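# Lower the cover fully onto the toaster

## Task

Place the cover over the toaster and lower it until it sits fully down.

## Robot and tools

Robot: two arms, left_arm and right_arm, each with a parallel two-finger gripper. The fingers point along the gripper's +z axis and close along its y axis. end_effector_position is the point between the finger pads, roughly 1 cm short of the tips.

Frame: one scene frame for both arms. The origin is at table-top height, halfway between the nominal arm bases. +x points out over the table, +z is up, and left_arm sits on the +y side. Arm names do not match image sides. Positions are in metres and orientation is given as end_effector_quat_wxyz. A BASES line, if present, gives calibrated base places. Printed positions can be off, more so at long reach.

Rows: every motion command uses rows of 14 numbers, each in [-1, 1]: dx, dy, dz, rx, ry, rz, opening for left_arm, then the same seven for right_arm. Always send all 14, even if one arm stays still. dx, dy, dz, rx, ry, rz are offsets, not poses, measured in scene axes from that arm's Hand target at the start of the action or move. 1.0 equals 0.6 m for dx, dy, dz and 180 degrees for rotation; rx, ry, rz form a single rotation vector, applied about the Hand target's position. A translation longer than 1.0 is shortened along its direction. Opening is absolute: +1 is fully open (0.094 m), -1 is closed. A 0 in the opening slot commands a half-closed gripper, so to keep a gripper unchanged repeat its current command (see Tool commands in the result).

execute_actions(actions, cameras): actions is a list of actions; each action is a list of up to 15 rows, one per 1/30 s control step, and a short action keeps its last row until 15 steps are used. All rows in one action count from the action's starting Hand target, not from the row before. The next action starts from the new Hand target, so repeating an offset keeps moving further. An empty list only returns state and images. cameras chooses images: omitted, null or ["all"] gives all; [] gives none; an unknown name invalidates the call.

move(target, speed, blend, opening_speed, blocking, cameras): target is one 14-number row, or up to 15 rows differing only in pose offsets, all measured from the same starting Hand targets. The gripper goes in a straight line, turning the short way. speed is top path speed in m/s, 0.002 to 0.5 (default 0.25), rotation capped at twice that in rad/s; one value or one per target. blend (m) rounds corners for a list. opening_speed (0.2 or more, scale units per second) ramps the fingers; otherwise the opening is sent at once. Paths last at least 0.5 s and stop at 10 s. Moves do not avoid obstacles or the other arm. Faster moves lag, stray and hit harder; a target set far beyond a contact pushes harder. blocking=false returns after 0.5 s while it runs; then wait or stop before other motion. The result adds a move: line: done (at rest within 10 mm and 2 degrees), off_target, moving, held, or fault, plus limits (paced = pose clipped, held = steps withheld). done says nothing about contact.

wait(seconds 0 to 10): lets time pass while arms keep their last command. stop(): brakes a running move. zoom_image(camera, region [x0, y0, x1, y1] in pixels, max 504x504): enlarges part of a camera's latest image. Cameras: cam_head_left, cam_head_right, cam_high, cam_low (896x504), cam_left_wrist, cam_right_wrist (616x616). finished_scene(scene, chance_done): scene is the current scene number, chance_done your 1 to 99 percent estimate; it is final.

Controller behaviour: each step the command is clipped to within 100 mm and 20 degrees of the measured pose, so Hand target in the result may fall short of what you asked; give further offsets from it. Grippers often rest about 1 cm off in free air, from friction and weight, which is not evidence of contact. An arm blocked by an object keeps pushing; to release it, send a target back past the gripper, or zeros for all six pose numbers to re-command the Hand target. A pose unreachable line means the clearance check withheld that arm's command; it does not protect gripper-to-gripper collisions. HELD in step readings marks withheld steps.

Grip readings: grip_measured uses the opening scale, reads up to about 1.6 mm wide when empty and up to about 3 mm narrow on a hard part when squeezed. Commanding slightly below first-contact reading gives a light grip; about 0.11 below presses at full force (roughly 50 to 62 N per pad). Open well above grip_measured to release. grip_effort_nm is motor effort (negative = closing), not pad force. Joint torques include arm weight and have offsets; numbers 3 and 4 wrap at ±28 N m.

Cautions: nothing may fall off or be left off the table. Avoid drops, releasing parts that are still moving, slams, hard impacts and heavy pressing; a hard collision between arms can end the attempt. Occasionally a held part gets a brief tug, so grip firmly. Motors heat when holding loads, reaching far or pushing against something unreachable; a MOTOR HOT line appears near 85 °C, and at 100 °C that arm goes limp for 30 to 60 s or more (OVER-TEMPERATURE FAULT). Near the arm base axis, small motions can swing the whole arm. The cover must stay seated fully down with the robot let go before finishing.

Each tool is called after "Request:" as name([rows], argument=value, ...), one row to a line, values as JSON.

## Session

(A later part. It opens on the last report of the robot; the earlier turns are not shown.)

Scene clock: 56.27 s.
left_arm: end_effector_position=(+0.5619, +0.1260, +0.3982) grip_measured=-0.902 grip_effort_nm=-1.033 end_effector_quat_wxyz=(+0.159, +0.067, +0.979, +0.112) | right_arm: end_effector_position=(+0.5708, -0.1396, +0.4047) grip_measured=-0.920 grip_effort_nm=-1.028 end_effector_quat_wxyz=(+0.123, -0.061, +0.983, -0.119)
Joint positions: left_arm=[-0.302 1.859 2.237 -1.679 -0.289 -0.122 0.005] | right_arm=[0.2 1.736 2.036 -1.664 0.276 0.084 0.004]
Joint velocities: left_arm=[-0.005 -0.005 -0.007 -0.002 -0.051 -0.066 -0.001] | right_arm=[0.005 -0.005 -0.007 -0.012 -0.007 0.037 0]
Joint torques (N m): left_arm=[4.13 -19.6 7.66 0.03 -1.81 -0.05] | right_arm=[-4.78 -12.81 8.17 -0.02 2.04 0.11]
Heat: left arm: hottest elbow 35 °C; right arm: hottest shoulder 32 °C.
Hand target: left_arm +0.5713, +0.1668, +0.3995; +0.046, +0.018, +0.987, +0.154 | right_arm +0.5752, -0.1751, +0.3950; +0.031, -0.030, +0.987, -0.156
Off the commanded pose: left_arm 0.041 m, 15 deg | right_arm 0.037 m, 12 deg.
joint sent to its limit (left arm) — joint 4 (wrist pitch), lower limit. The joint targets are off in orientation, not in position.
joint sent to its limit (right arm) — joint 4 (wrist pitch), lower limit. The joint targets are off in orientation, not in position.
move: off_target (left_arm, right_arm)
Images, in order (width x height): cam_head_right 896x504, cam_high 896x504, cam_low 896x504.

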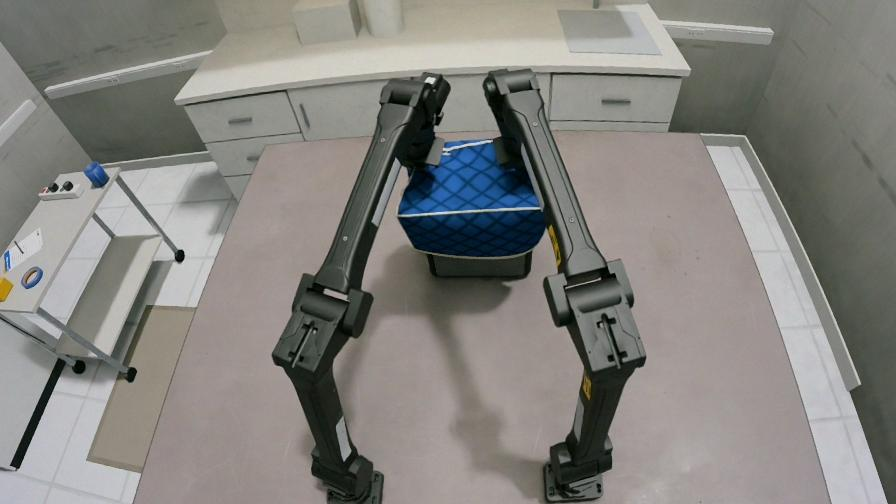

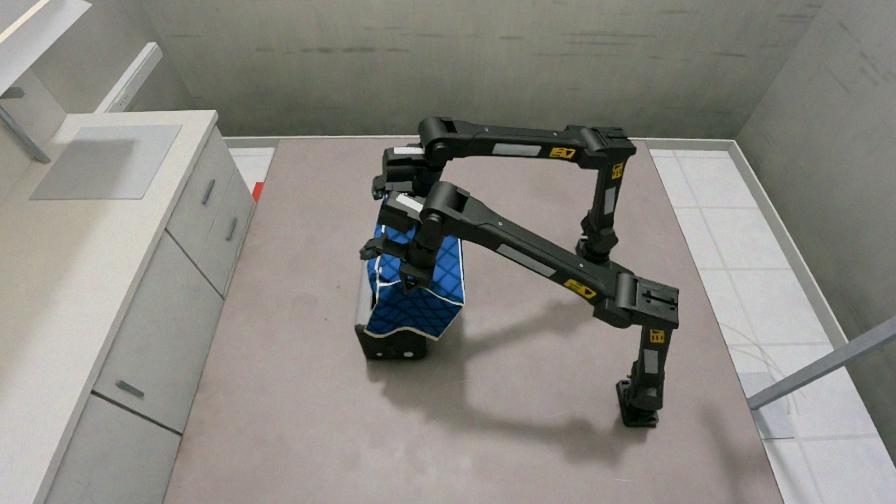

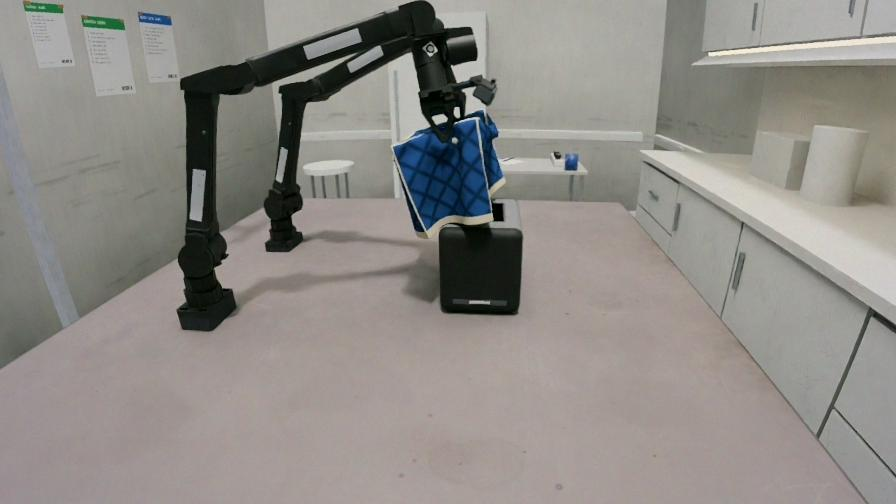

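Request:
move(target=[0.1,0.02,0.0,0,0,0,-1,0.09,-0.01,0.0,0,0,0,-1], speed=0.15, cameras=["cam_low","cam_head_right","cam_high"])

Request:
zoom_image(camera="cam_low", region=[360, 60, 600, 330])

Request:
zoom_image(camera="cam_head_right", region=[350, 60, 600, 310])

Request:
zoom_image(camera="cam_high", region=[330, 220, 480, 370])

Scene clock: 68.13 s.
left_arm: end_effector_position=(+0.6123, +0.1247, +0.3888) grip_measured=-0.902 grip_effort_nm=-1.033 end_effector_quat_wxyz=(+0.177, +0.074, +0.975, +0.116) | right_arm: end_effector_position=(+0.6119, -0.1378, +0.3901) grip_measured=-0.920 grip_effort_nm=-1.038 end_effector_quat_wxyz=(+0.124, -0.063, +0.982, -0.124)
Joint positions: left_arm=[-0.283 1.999 2.419 -1.679 -0.296 -0.081 0.005] | right_arm=[0.189 1.851 2.155 -1.664 0.285 0.068 0.004]
Joint velocities: left_arm=[-0.015 -0.005 0.002 0.007 -0.037 0.037 0.001] | right_arm=[-0.005 -0.015 0.002 0.007 -0.007 -0.007 0]
Joint torques (N m): left_arm=[5.42 -20.37 10.65 0.1 -1.56 0.1] | right_arm=[-5.95 -13.33 13.37 -0.06 1.7 -0.12]
Heat: left arm: hottest elbow 36 °C; right arm: hottest wrist yaw 34 °C.
Hand target: left_arm +0.6318, +0.1785, +0.4001; +0.046, +0.019, +0.987, +0.154 | right_arm +0.6292, -0.1810, +0.3941; +0.031, -0.030, +0.987, -0.157
Off the commanded pose: left_arm 0.058 m, 17 deg | right_arm 0.047 m, 12 deg.
joint sent to its limit (left arm) — joint 4 (wrist pitch), lower limit. The joint targets are off in position and orientation.
joint sent to its limit (right arm) — joint 4 (wrist pitch), lower limit. The joint targets are off in position and orientation.
move: off_target (left_arm, right_arm)
Images, in order (width x height): cam_head_right 896x504, cam_high 896x504, cam_low 896x504.

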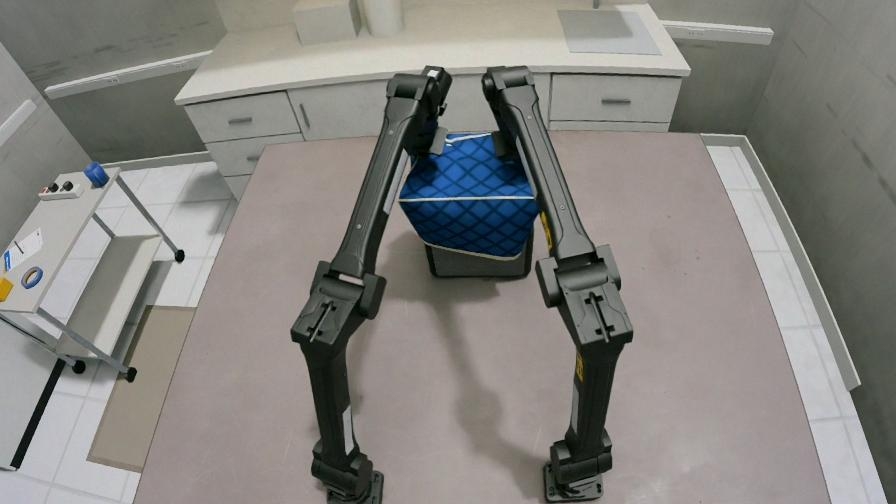

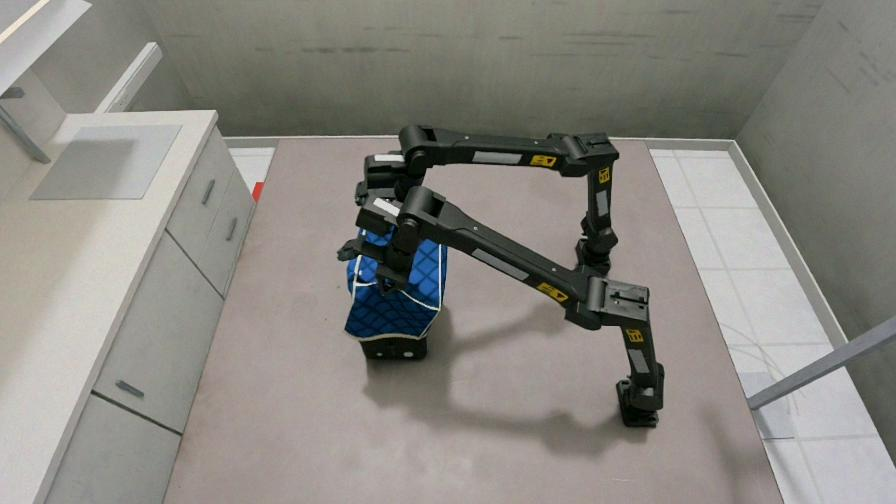

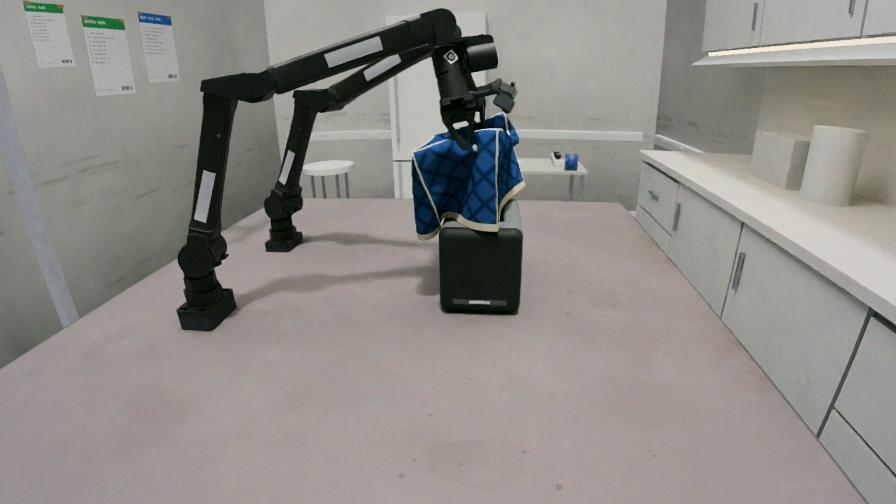

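Scaled by 1.867.

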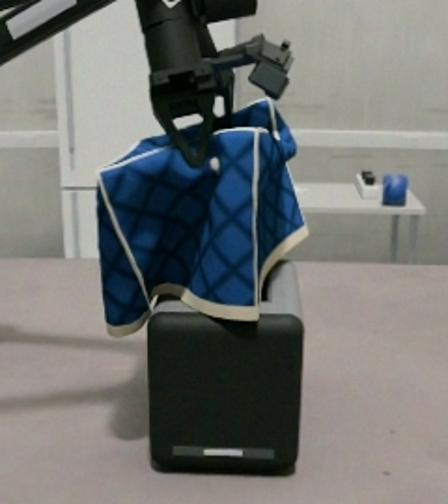

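Scaled by 2.016.

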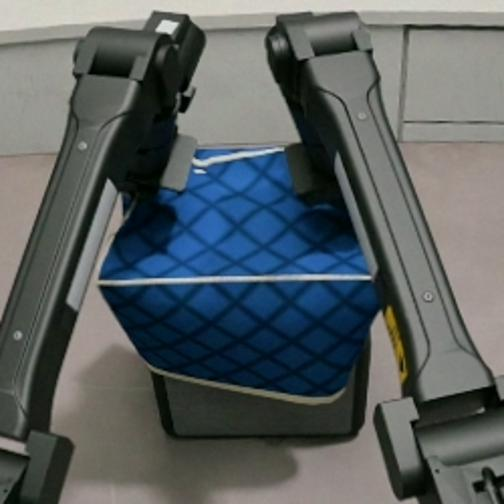

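Scaled by 3.360.

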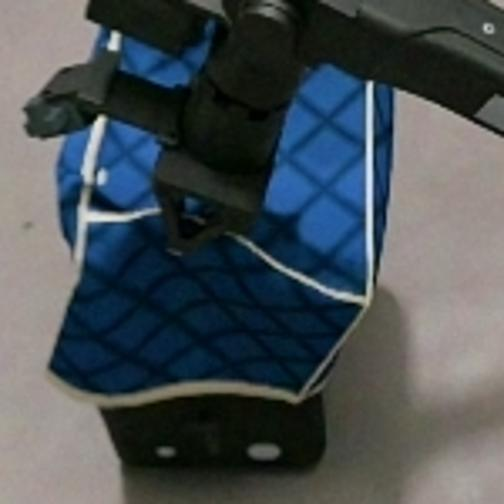

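Request:
move(target=[0.06,-0.03,0.03,0,0,0,-1,0.06,-0.05,0.05,-0.03,0,0,-1], speed=0.15)

Request:
zoom_image(camera="cam_low", region=[360, 60, 600, 330])

Request:
zoom_image(camera="cam_head_right", region=[350, 60, 600, 310])

Request:
zoom_image(camera="cam_head_left", region=[380, 100, 600, 300])

Scene clock: 75.40 s.
left_arm: end_effector_position=(+0.6504, +0.1142, +0.4104) grip_measured=-0.902 grip_effort_nm=-1.028 end_effector_quat_wxyz=(+0.229, +0.074, +0.965, +0.108) | right_arm: end_effector_position=(+0.6486, -0.1504, +0.4160) grip_measured=-0.920 grip_effort_nm=-1.033 end_effector_quat_wxyz=(+0.163, -0.083, +0.969, -0.168)
Joint positions: left_arm=[-0.283 2.116 2.653 -1.685 -0.299 -0.06 0.005] | right_arm=[0.18 1.929 2.318 -1.664 0.374 -0.01 0.004]
Joint velocities: left_arm=[-0.005 0.015 0.002 -0.007 -0.037 0.051 0] | right_arm=[-0.005 -0.005 -0.007 0.002 -0.081 -0.11 0]
Joint torques (N m): left_arm=[4.31 -21.77 10.25 0.43 -1.55 0.13] | right_arm=[-7.53 -13.98 13.59 0.1 2.13 -0.17]
Heat: left arm: hottest elbow 36 °C; right arm: hottest wrist yaw 34 °C.
Hand target: left_arm +0.6681, +0.1599, +0.4182; +0.069, +0.026, +0.986, +0.149 | right_arm +0.6654, -0.2108, +0.4239; +0.030, -0.031, +0.978, -0.203
Off the commanded pose: left_arm 0.050 m, 23 deg; orientation clipped | right_arm 0.063 m, 17 deg.
joint sent to its limit (left arm) — joint 4 (wrist pitch), lower limit. The joint targets are off in position and orientation.
joint sent to its limit (right arm) — joint 4 (wrist pitch), lower limit. The joint targets are off in position and orientation.
move: off_target (left_arm, right_arm); limits=paced

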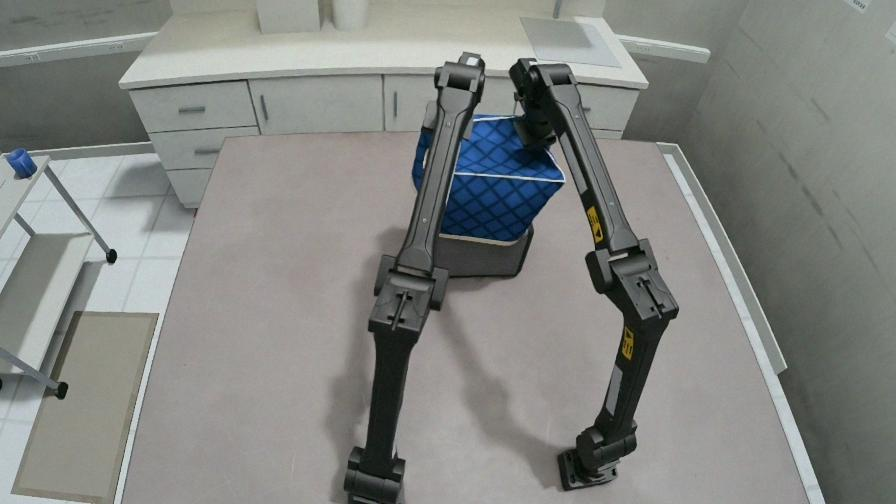

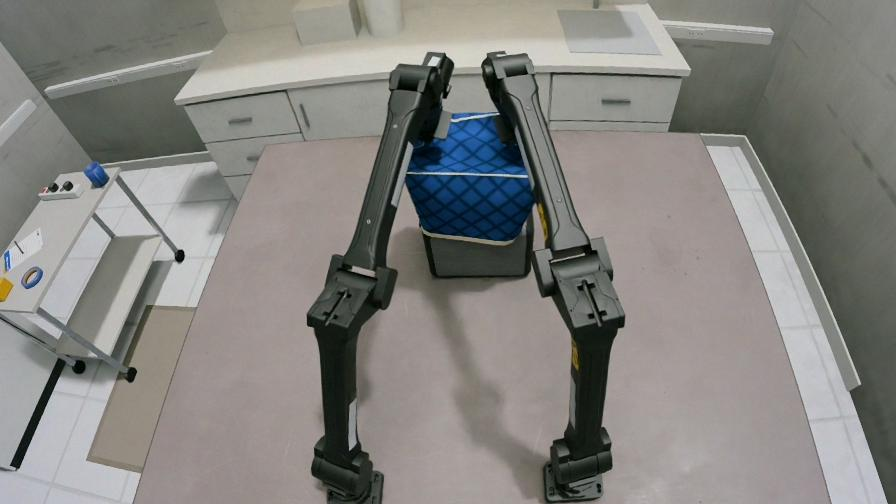

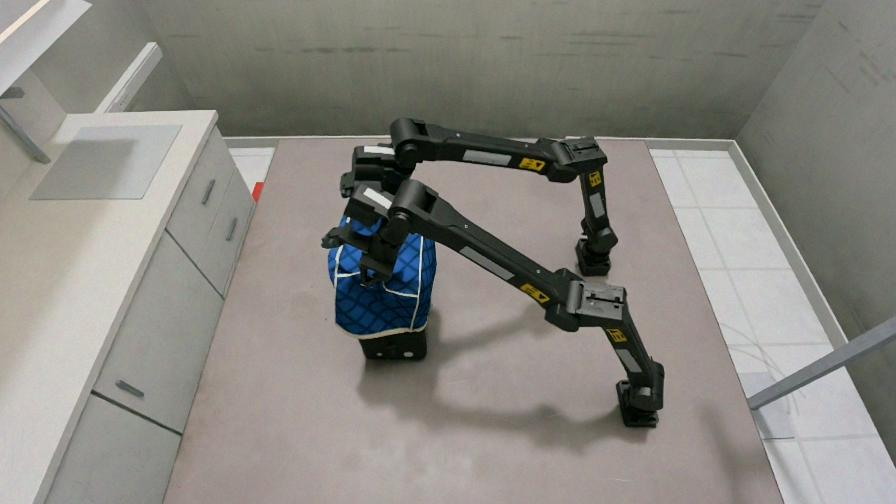

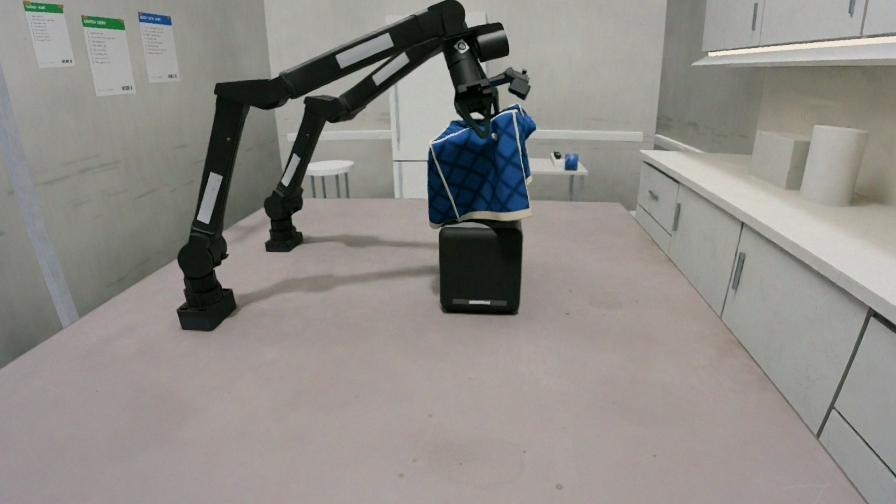

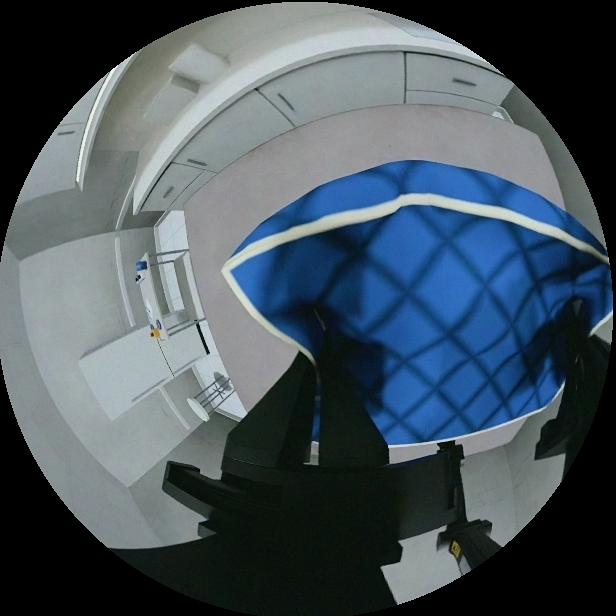

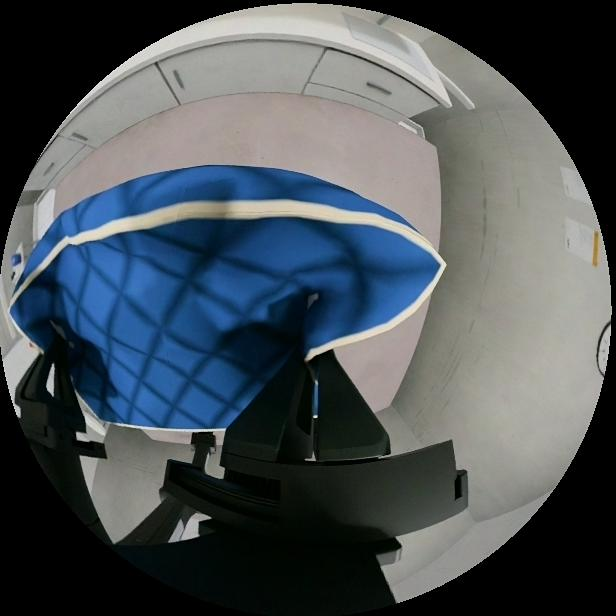

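Scaled by 1.867.

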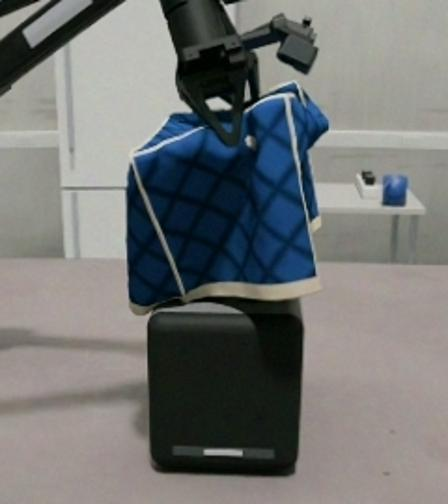

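Scaled by 2.016.

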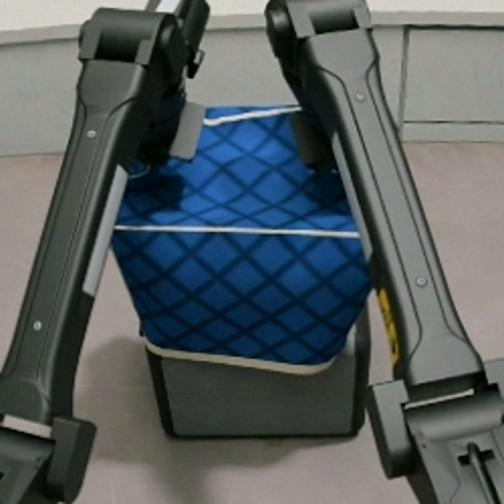

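Scaled by 2.291.

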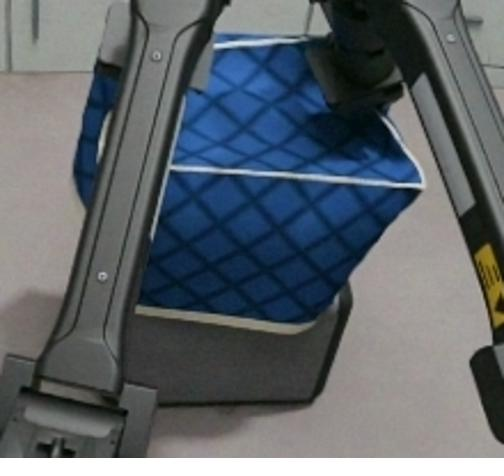

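Request:
move([
  [-0.03,0.04,0,0,0,0,-1,-0.03,0.03,0,0.02,0,0,-1],
  [-0.03,0.05,-0.17,-0.0,0,0,-1,-0.03,0.03,-0.06,0.02,0,0,-1],
], speed=0.13, cameras=["cam_low","cam_head_left","cam_high"])

Request:
zoom_image(camera="cam_low", region=[360, 60, 600, 330])

Request:
zoom_image(camera="cam_high", region=[330, 220, 480, 370])

Request:
zoom_image(camera="cam_head_left", region=[380, 100, 600, 300])

Scene clock: 83.83 s.
left_arm: end_effector_position=(+0.6372, +0.1206, +0.3225) grip_measured=-0.902 grip_effort_nm=-1.028 end_effector_quat_wxyz=(+0.129, +0.080, +0.981, +0.120) | right_arm: end_effector_position=(+0.6429, -0.1407, +0.3899) grip_measured=-0.920 grip_effort_nm=-1.038 end_effector_quat_wxyz=(+0.137, -0.082, +0.978, -0.137)
Joint positions: left_arm=[-0.276 2.114 2.443 -1.685 -0.284 -0.077 0.005] | right_arm=[0.18 1.93 2.266 -1.664 0.308 0.011 0.004]
Joint velocities: left_arm=[-0.005 -0.005 -0.017 -0.012 0.051 -0.066 0] | right_arm=[-0.005 -0.015 0.007 0.002 -0.022 0.051 0.001]
Joint torques (N m): left_arm=[7.06 -23.82 6.27 0.1 -1.5 -0.04] | right_arm=[-6.24 -16.09 8.61 0.05 2.16 0.25]
Heat: left arm: hottest elbow 37 °C; right arm: hottest wrist yaw 35 °C.
Hand target: left_arm +0.6498, +0.1918, +0.3165; +0.069, +0.024, +0.986, +0.150 | right_arm +0.6470, -0.1928, +0.3877; +0.031, -0.030, +0.984, -0.173
Off the commanded pose: left_arm 0.071 m, 10 deg | right_arm 0.052 m, 14 deg.
joint sent to its limit (left arm) — joint 4 (wrist pitch), lower limit. The joint targets are off in position and orientation.
joint sent to its limit (right arm) — joint 4 (wrist pitch), lower limit. The joint targets are off in orientation, not in position.
move: off_target (left_arm, right_arm)
Images, in order (width x height): cam_head_left 896x504, cam_high 896x504, cam_low 896x504.

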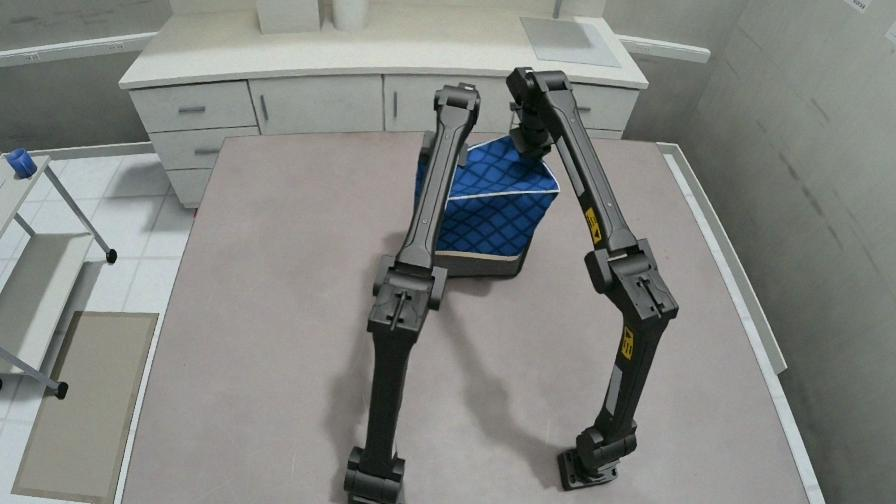

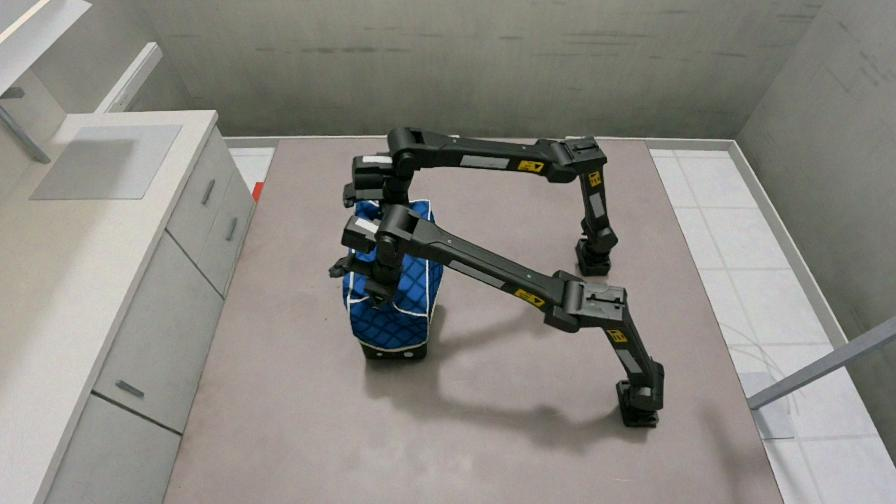

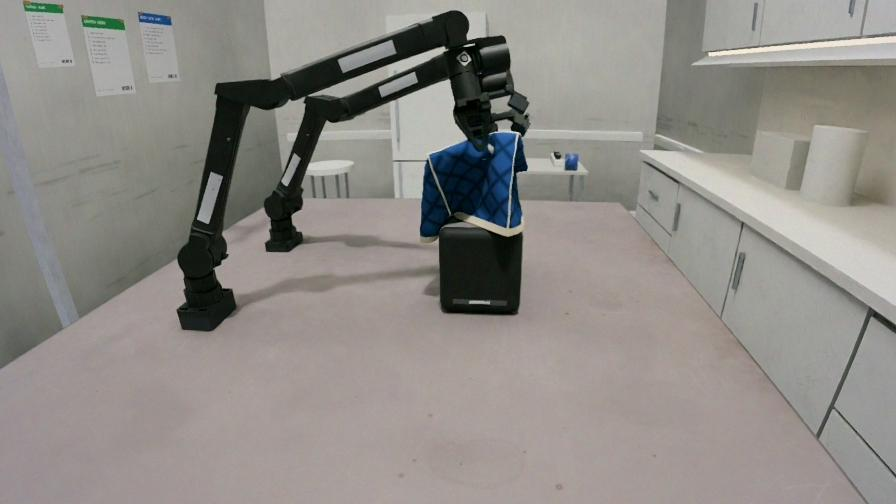

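Scaled by 1.867.

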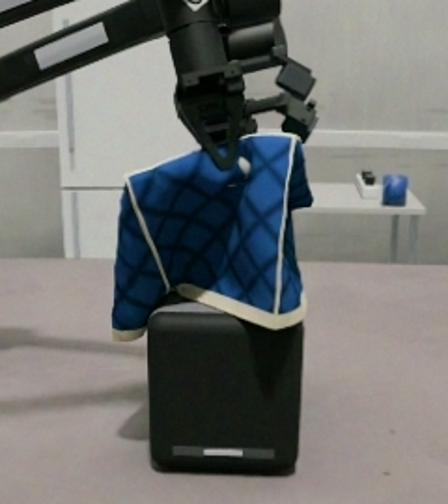

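Scaled by 3.360.

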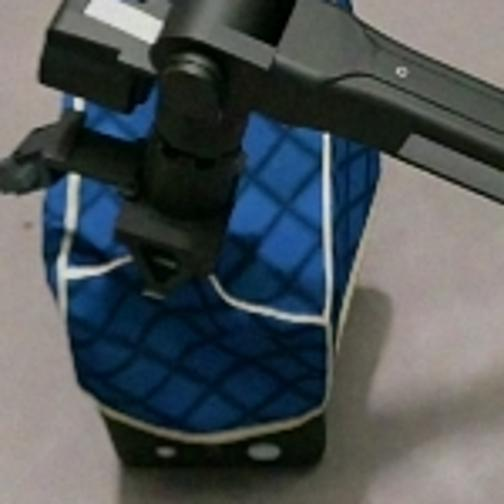

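Scaled by 2.291.

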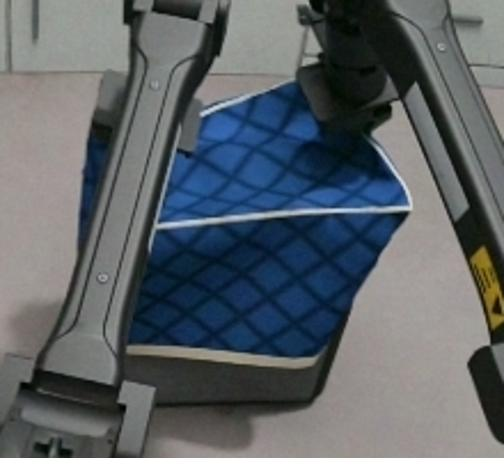

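Request:
move(target=[-0.04,0.02,0.05,0,0,0,-1,-0.04,0.05,0.05,0,0,0,-1], speed=0.12)

Request:
zoom_image(camera="cam_low", region=[360, 60, 600, 330])

Request:
zoom_image(camera="cam_head_right", region=[350, 60, 600, 310])

Scene clock: 104.20 s.
left_arm: end_effector_position=(+0.6216, +0.1379, +0.3292) grip_measured=-0.902 grip_effort_nm=-1.023 end_effector_quat_wxyz=(+0.119, +0.072, +0.983, +0.123) | right_arm: end_effector_position=(+0.6332, -0.1226, +0.3900) grip_measured=-0.920 grip_effort_nm=-1.033 end_effector_quat_wxyz=(+0.138, -0.081, +0.978, -0.138)
Joint positions: left_arm=[-0.257 2.058 2.369 -1.685 -0.283 -0.079 0.005] | right_arm=[0.213 1.912 2.239 -1.664 0.317 0.048 0.004]
Joint velocities: left_arm=[0.005 -0.015 0.007 -0.007 0.007 -0.022 -0.001] | right_arm=[-0.005 0.015 0.007 -0.002 0.051 -0.022 0]
Joint torques (N m): left_arm=[6.12 -25.82 6.75 0.1 -1.51 0.11] | right_arm=[-4.66 -19.37 8.39 0.05 2.01 0.26]
Heat: left arm: hottest elbow 36 °C; right arm: hottest wrist yaw 37 °C.
Hand target: left_arm +0.6258, +0.2036, +0.3465; +0.069, +0.024, +0.986, +0.149 | right_arm +0.6233, -0.1630, +0.4184; +0.031, -0.030, +0.984, -0.172
Off the commanded pose: left_arm 0.068 m, 9 deg | right_arm 0.050 m, 14 deg.
joint sent to its limit (left arm) — joint 4 (wrist pitch), lower limit. The joint targets are off in position and orientation.
joint sent to its limit (right arm) — joint 4 (wrist pitch), lower limit. The joint targets are off in orientation, not in position.
move: off_target (left_arm, right_arm)

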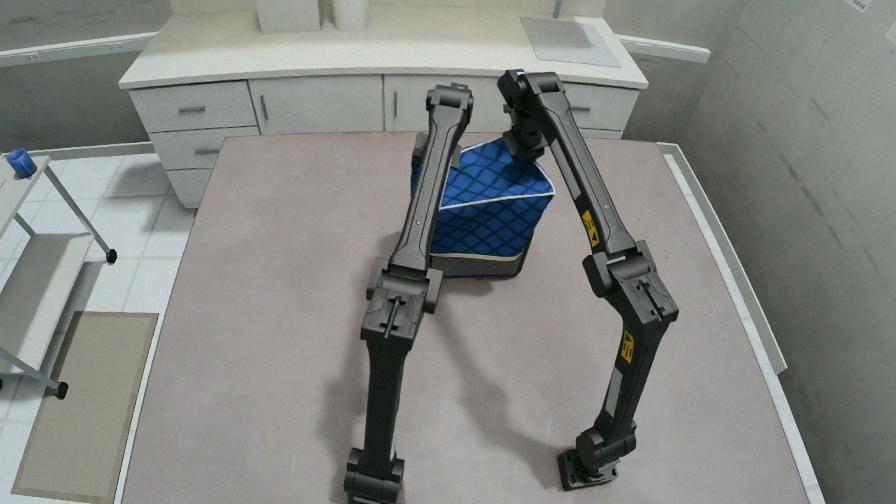

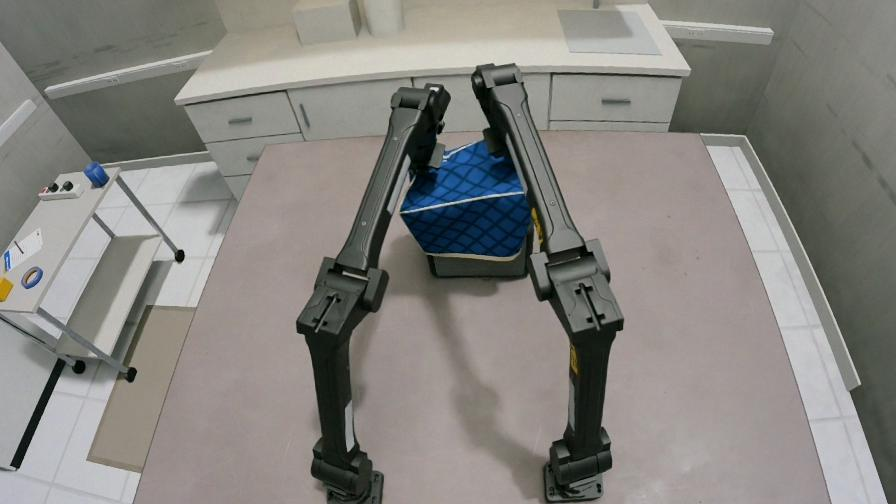

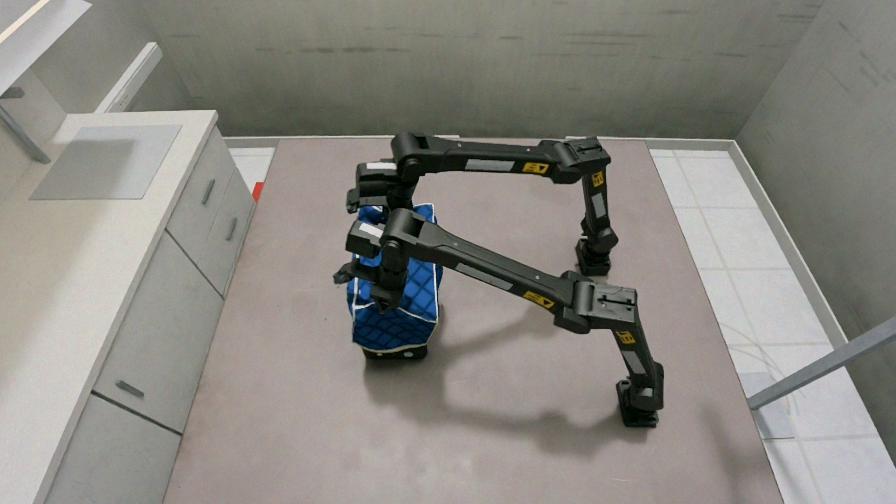

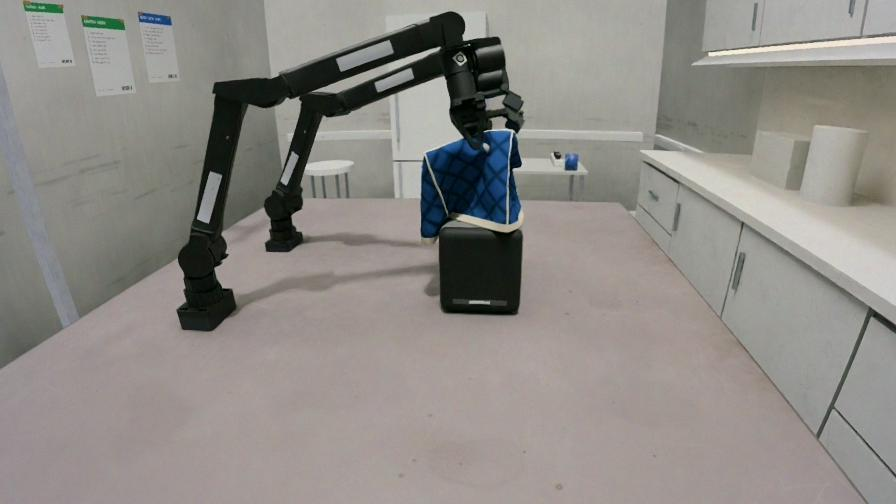

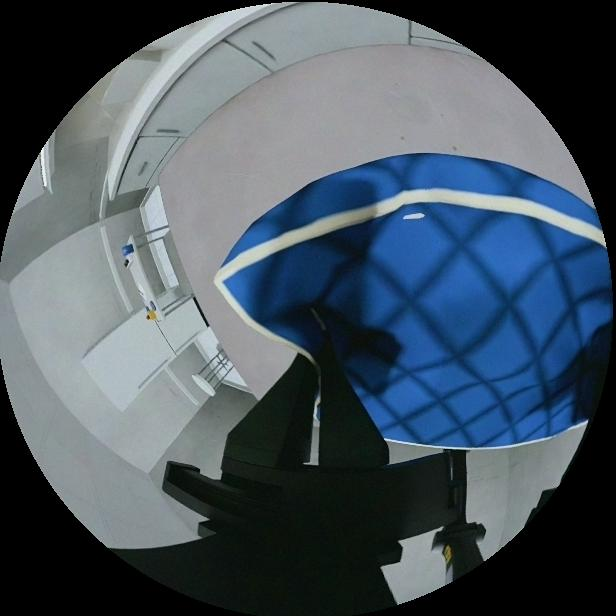

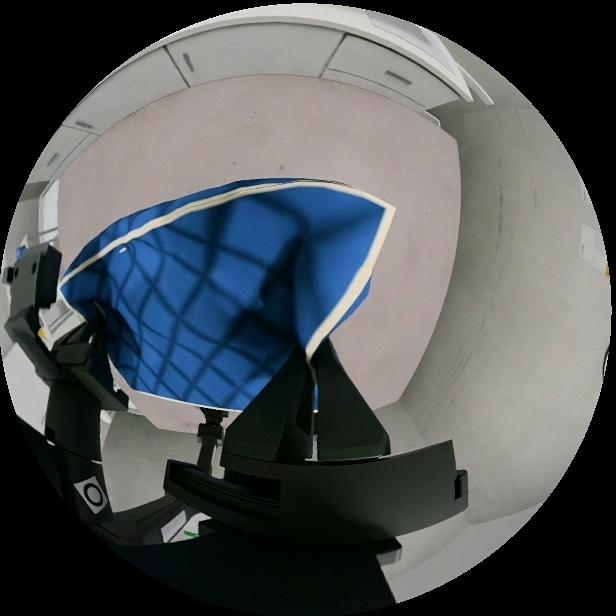

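Scaled by 1.867.

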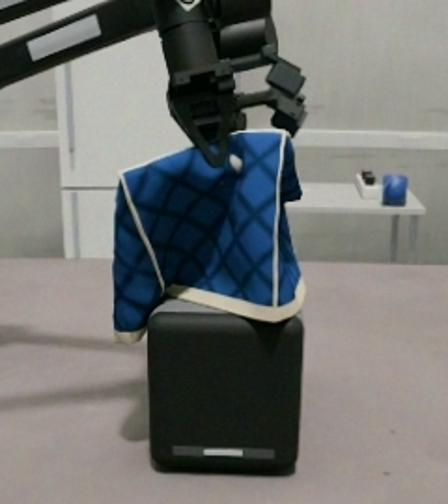

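Scaled by 2.016.

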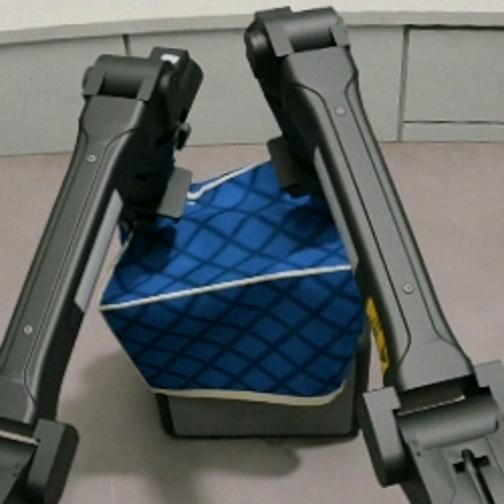

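Request:
move(target=[-0.02,0.05,0.06,0,0,0,-1,-0.02,0.18,0.03,0.06,0,0,-1], speed=0.12, cameras=["cam_low","cam_head_right","cam_high"])

Request:
zoom_image(camera="cam_low", region=[360, 60, 600, 330])

Request:
zoom_image(camera="cam_head_right", region=[350, 60, 600, 310])

Scene clock: 114.60 s.
left_arm: end_effector_position=(+0.6198, +0.2053, +0.3541) grip_measured=-0.902 grip_effort_nm=-1.023 end_effector_quat_wxyz=(+0.126, +0.052, +0.981, +0.138) | right_arm: end_effector_position=(+0.6136, -0.0475, +0.3927) grip_measured=-0.920 grip_effort_nm=-1.038 end_effector_quat_wxyz=(+0.142, -0.053, +0.987, -0.048)
Joint positions: left_arm=[-0.163 2.012 2.356 -1.685 -0.301 -0.017 0.005] | right_arm=[0.298 1.901 2.244 -1.664 0.17 0.205 0.004]
Joint velocities: left_arm=[-0.005 -0.015 -0.007 0.002 -0.037 -0.037 0] | right_arm=[-0.005 0.005 0.002 0.007 0.037 -0.022 0]
Joint torques (N m): left_arm=[2.73 -25.7 7.73 0.2 -0.82 0.11] | right_arm=[-1.61 -18.08 13.94 0.03 0.48 0.29]
Heat: left arm: hottest shoulder 35 °C; right arm: hottest shoulder 37 °C.
Hand target: left_arm +0.6142, +0.2330, +0.3829; +0.069, +0.024, +0.986, +0.149 | right_arm +0.6113, -0.0549, +0.4365; +0.033, -0.027, +0.996, -0.076
Off the commanded pose: left_arm 0.041 m, 7 deg | right_arm 0.044 m, 13 deg.
joint sent to its limit (left arm) — joint 4 (wrist pitch), lower limit. The joint targets are off in orientation, not in position.
joint sent to its limit (right arm) — joint 4 (wrist pitch), lower limit. The joint targets are off in orientation, not in position.
move: off_target (left_arm, right_arm)
Images, in order (width x height): cam_head_right 896x504, cam_high 896x504, cam_low 896x504.

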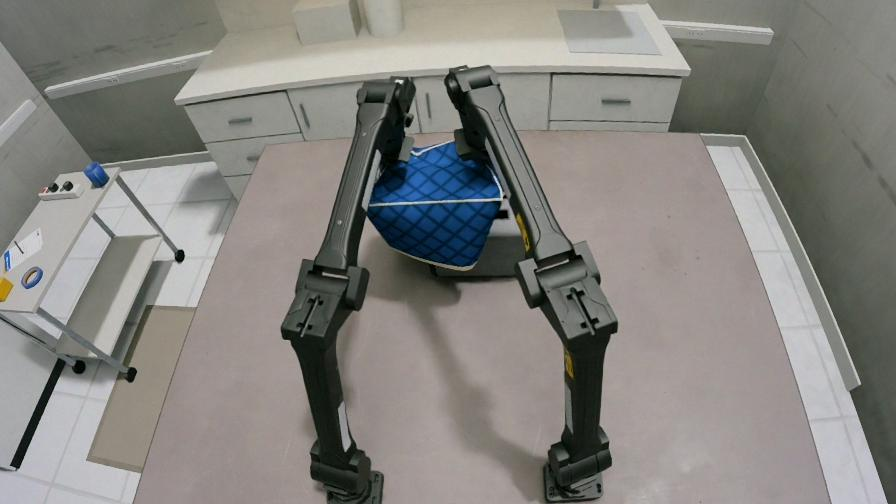

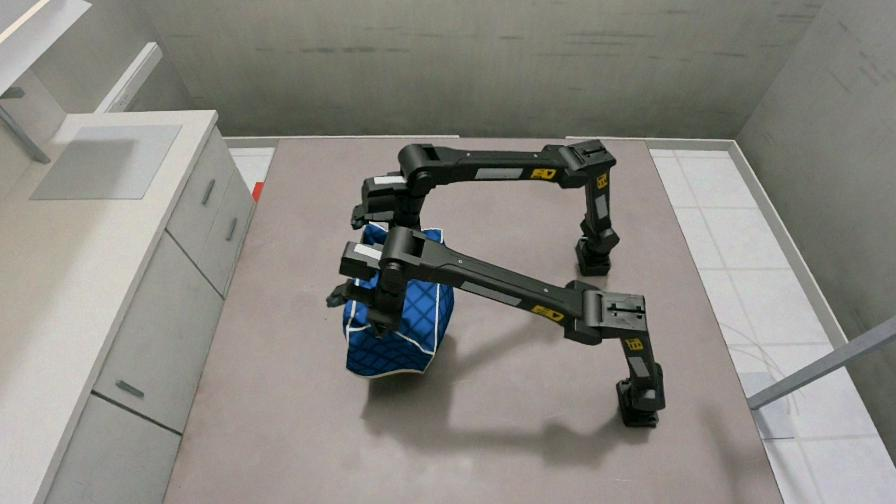

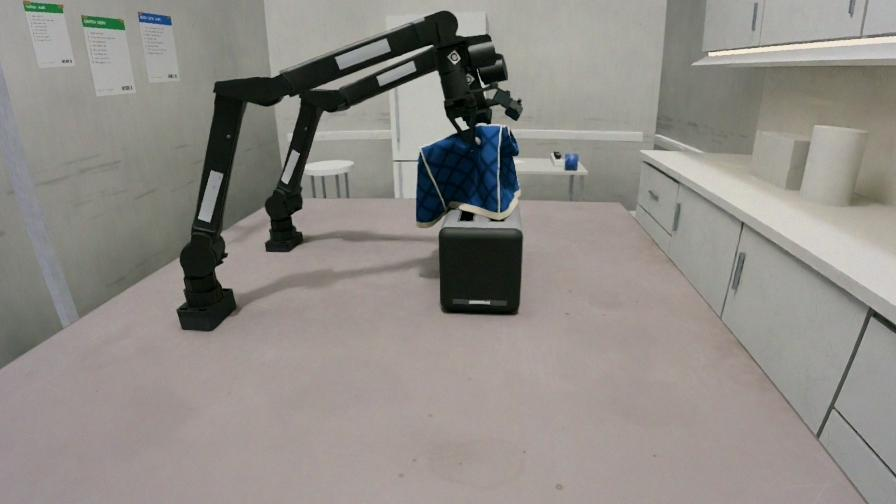

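Scaled by 1.867.

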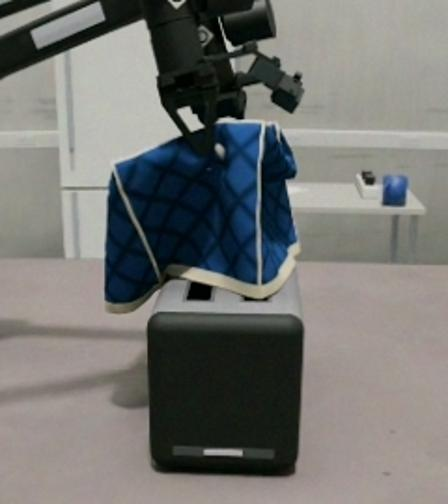

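Scaled by 2.016.

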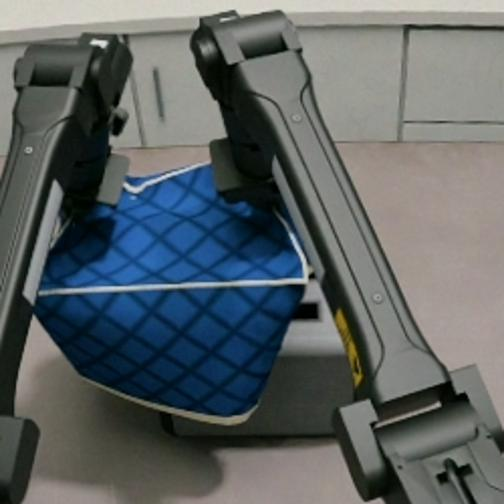

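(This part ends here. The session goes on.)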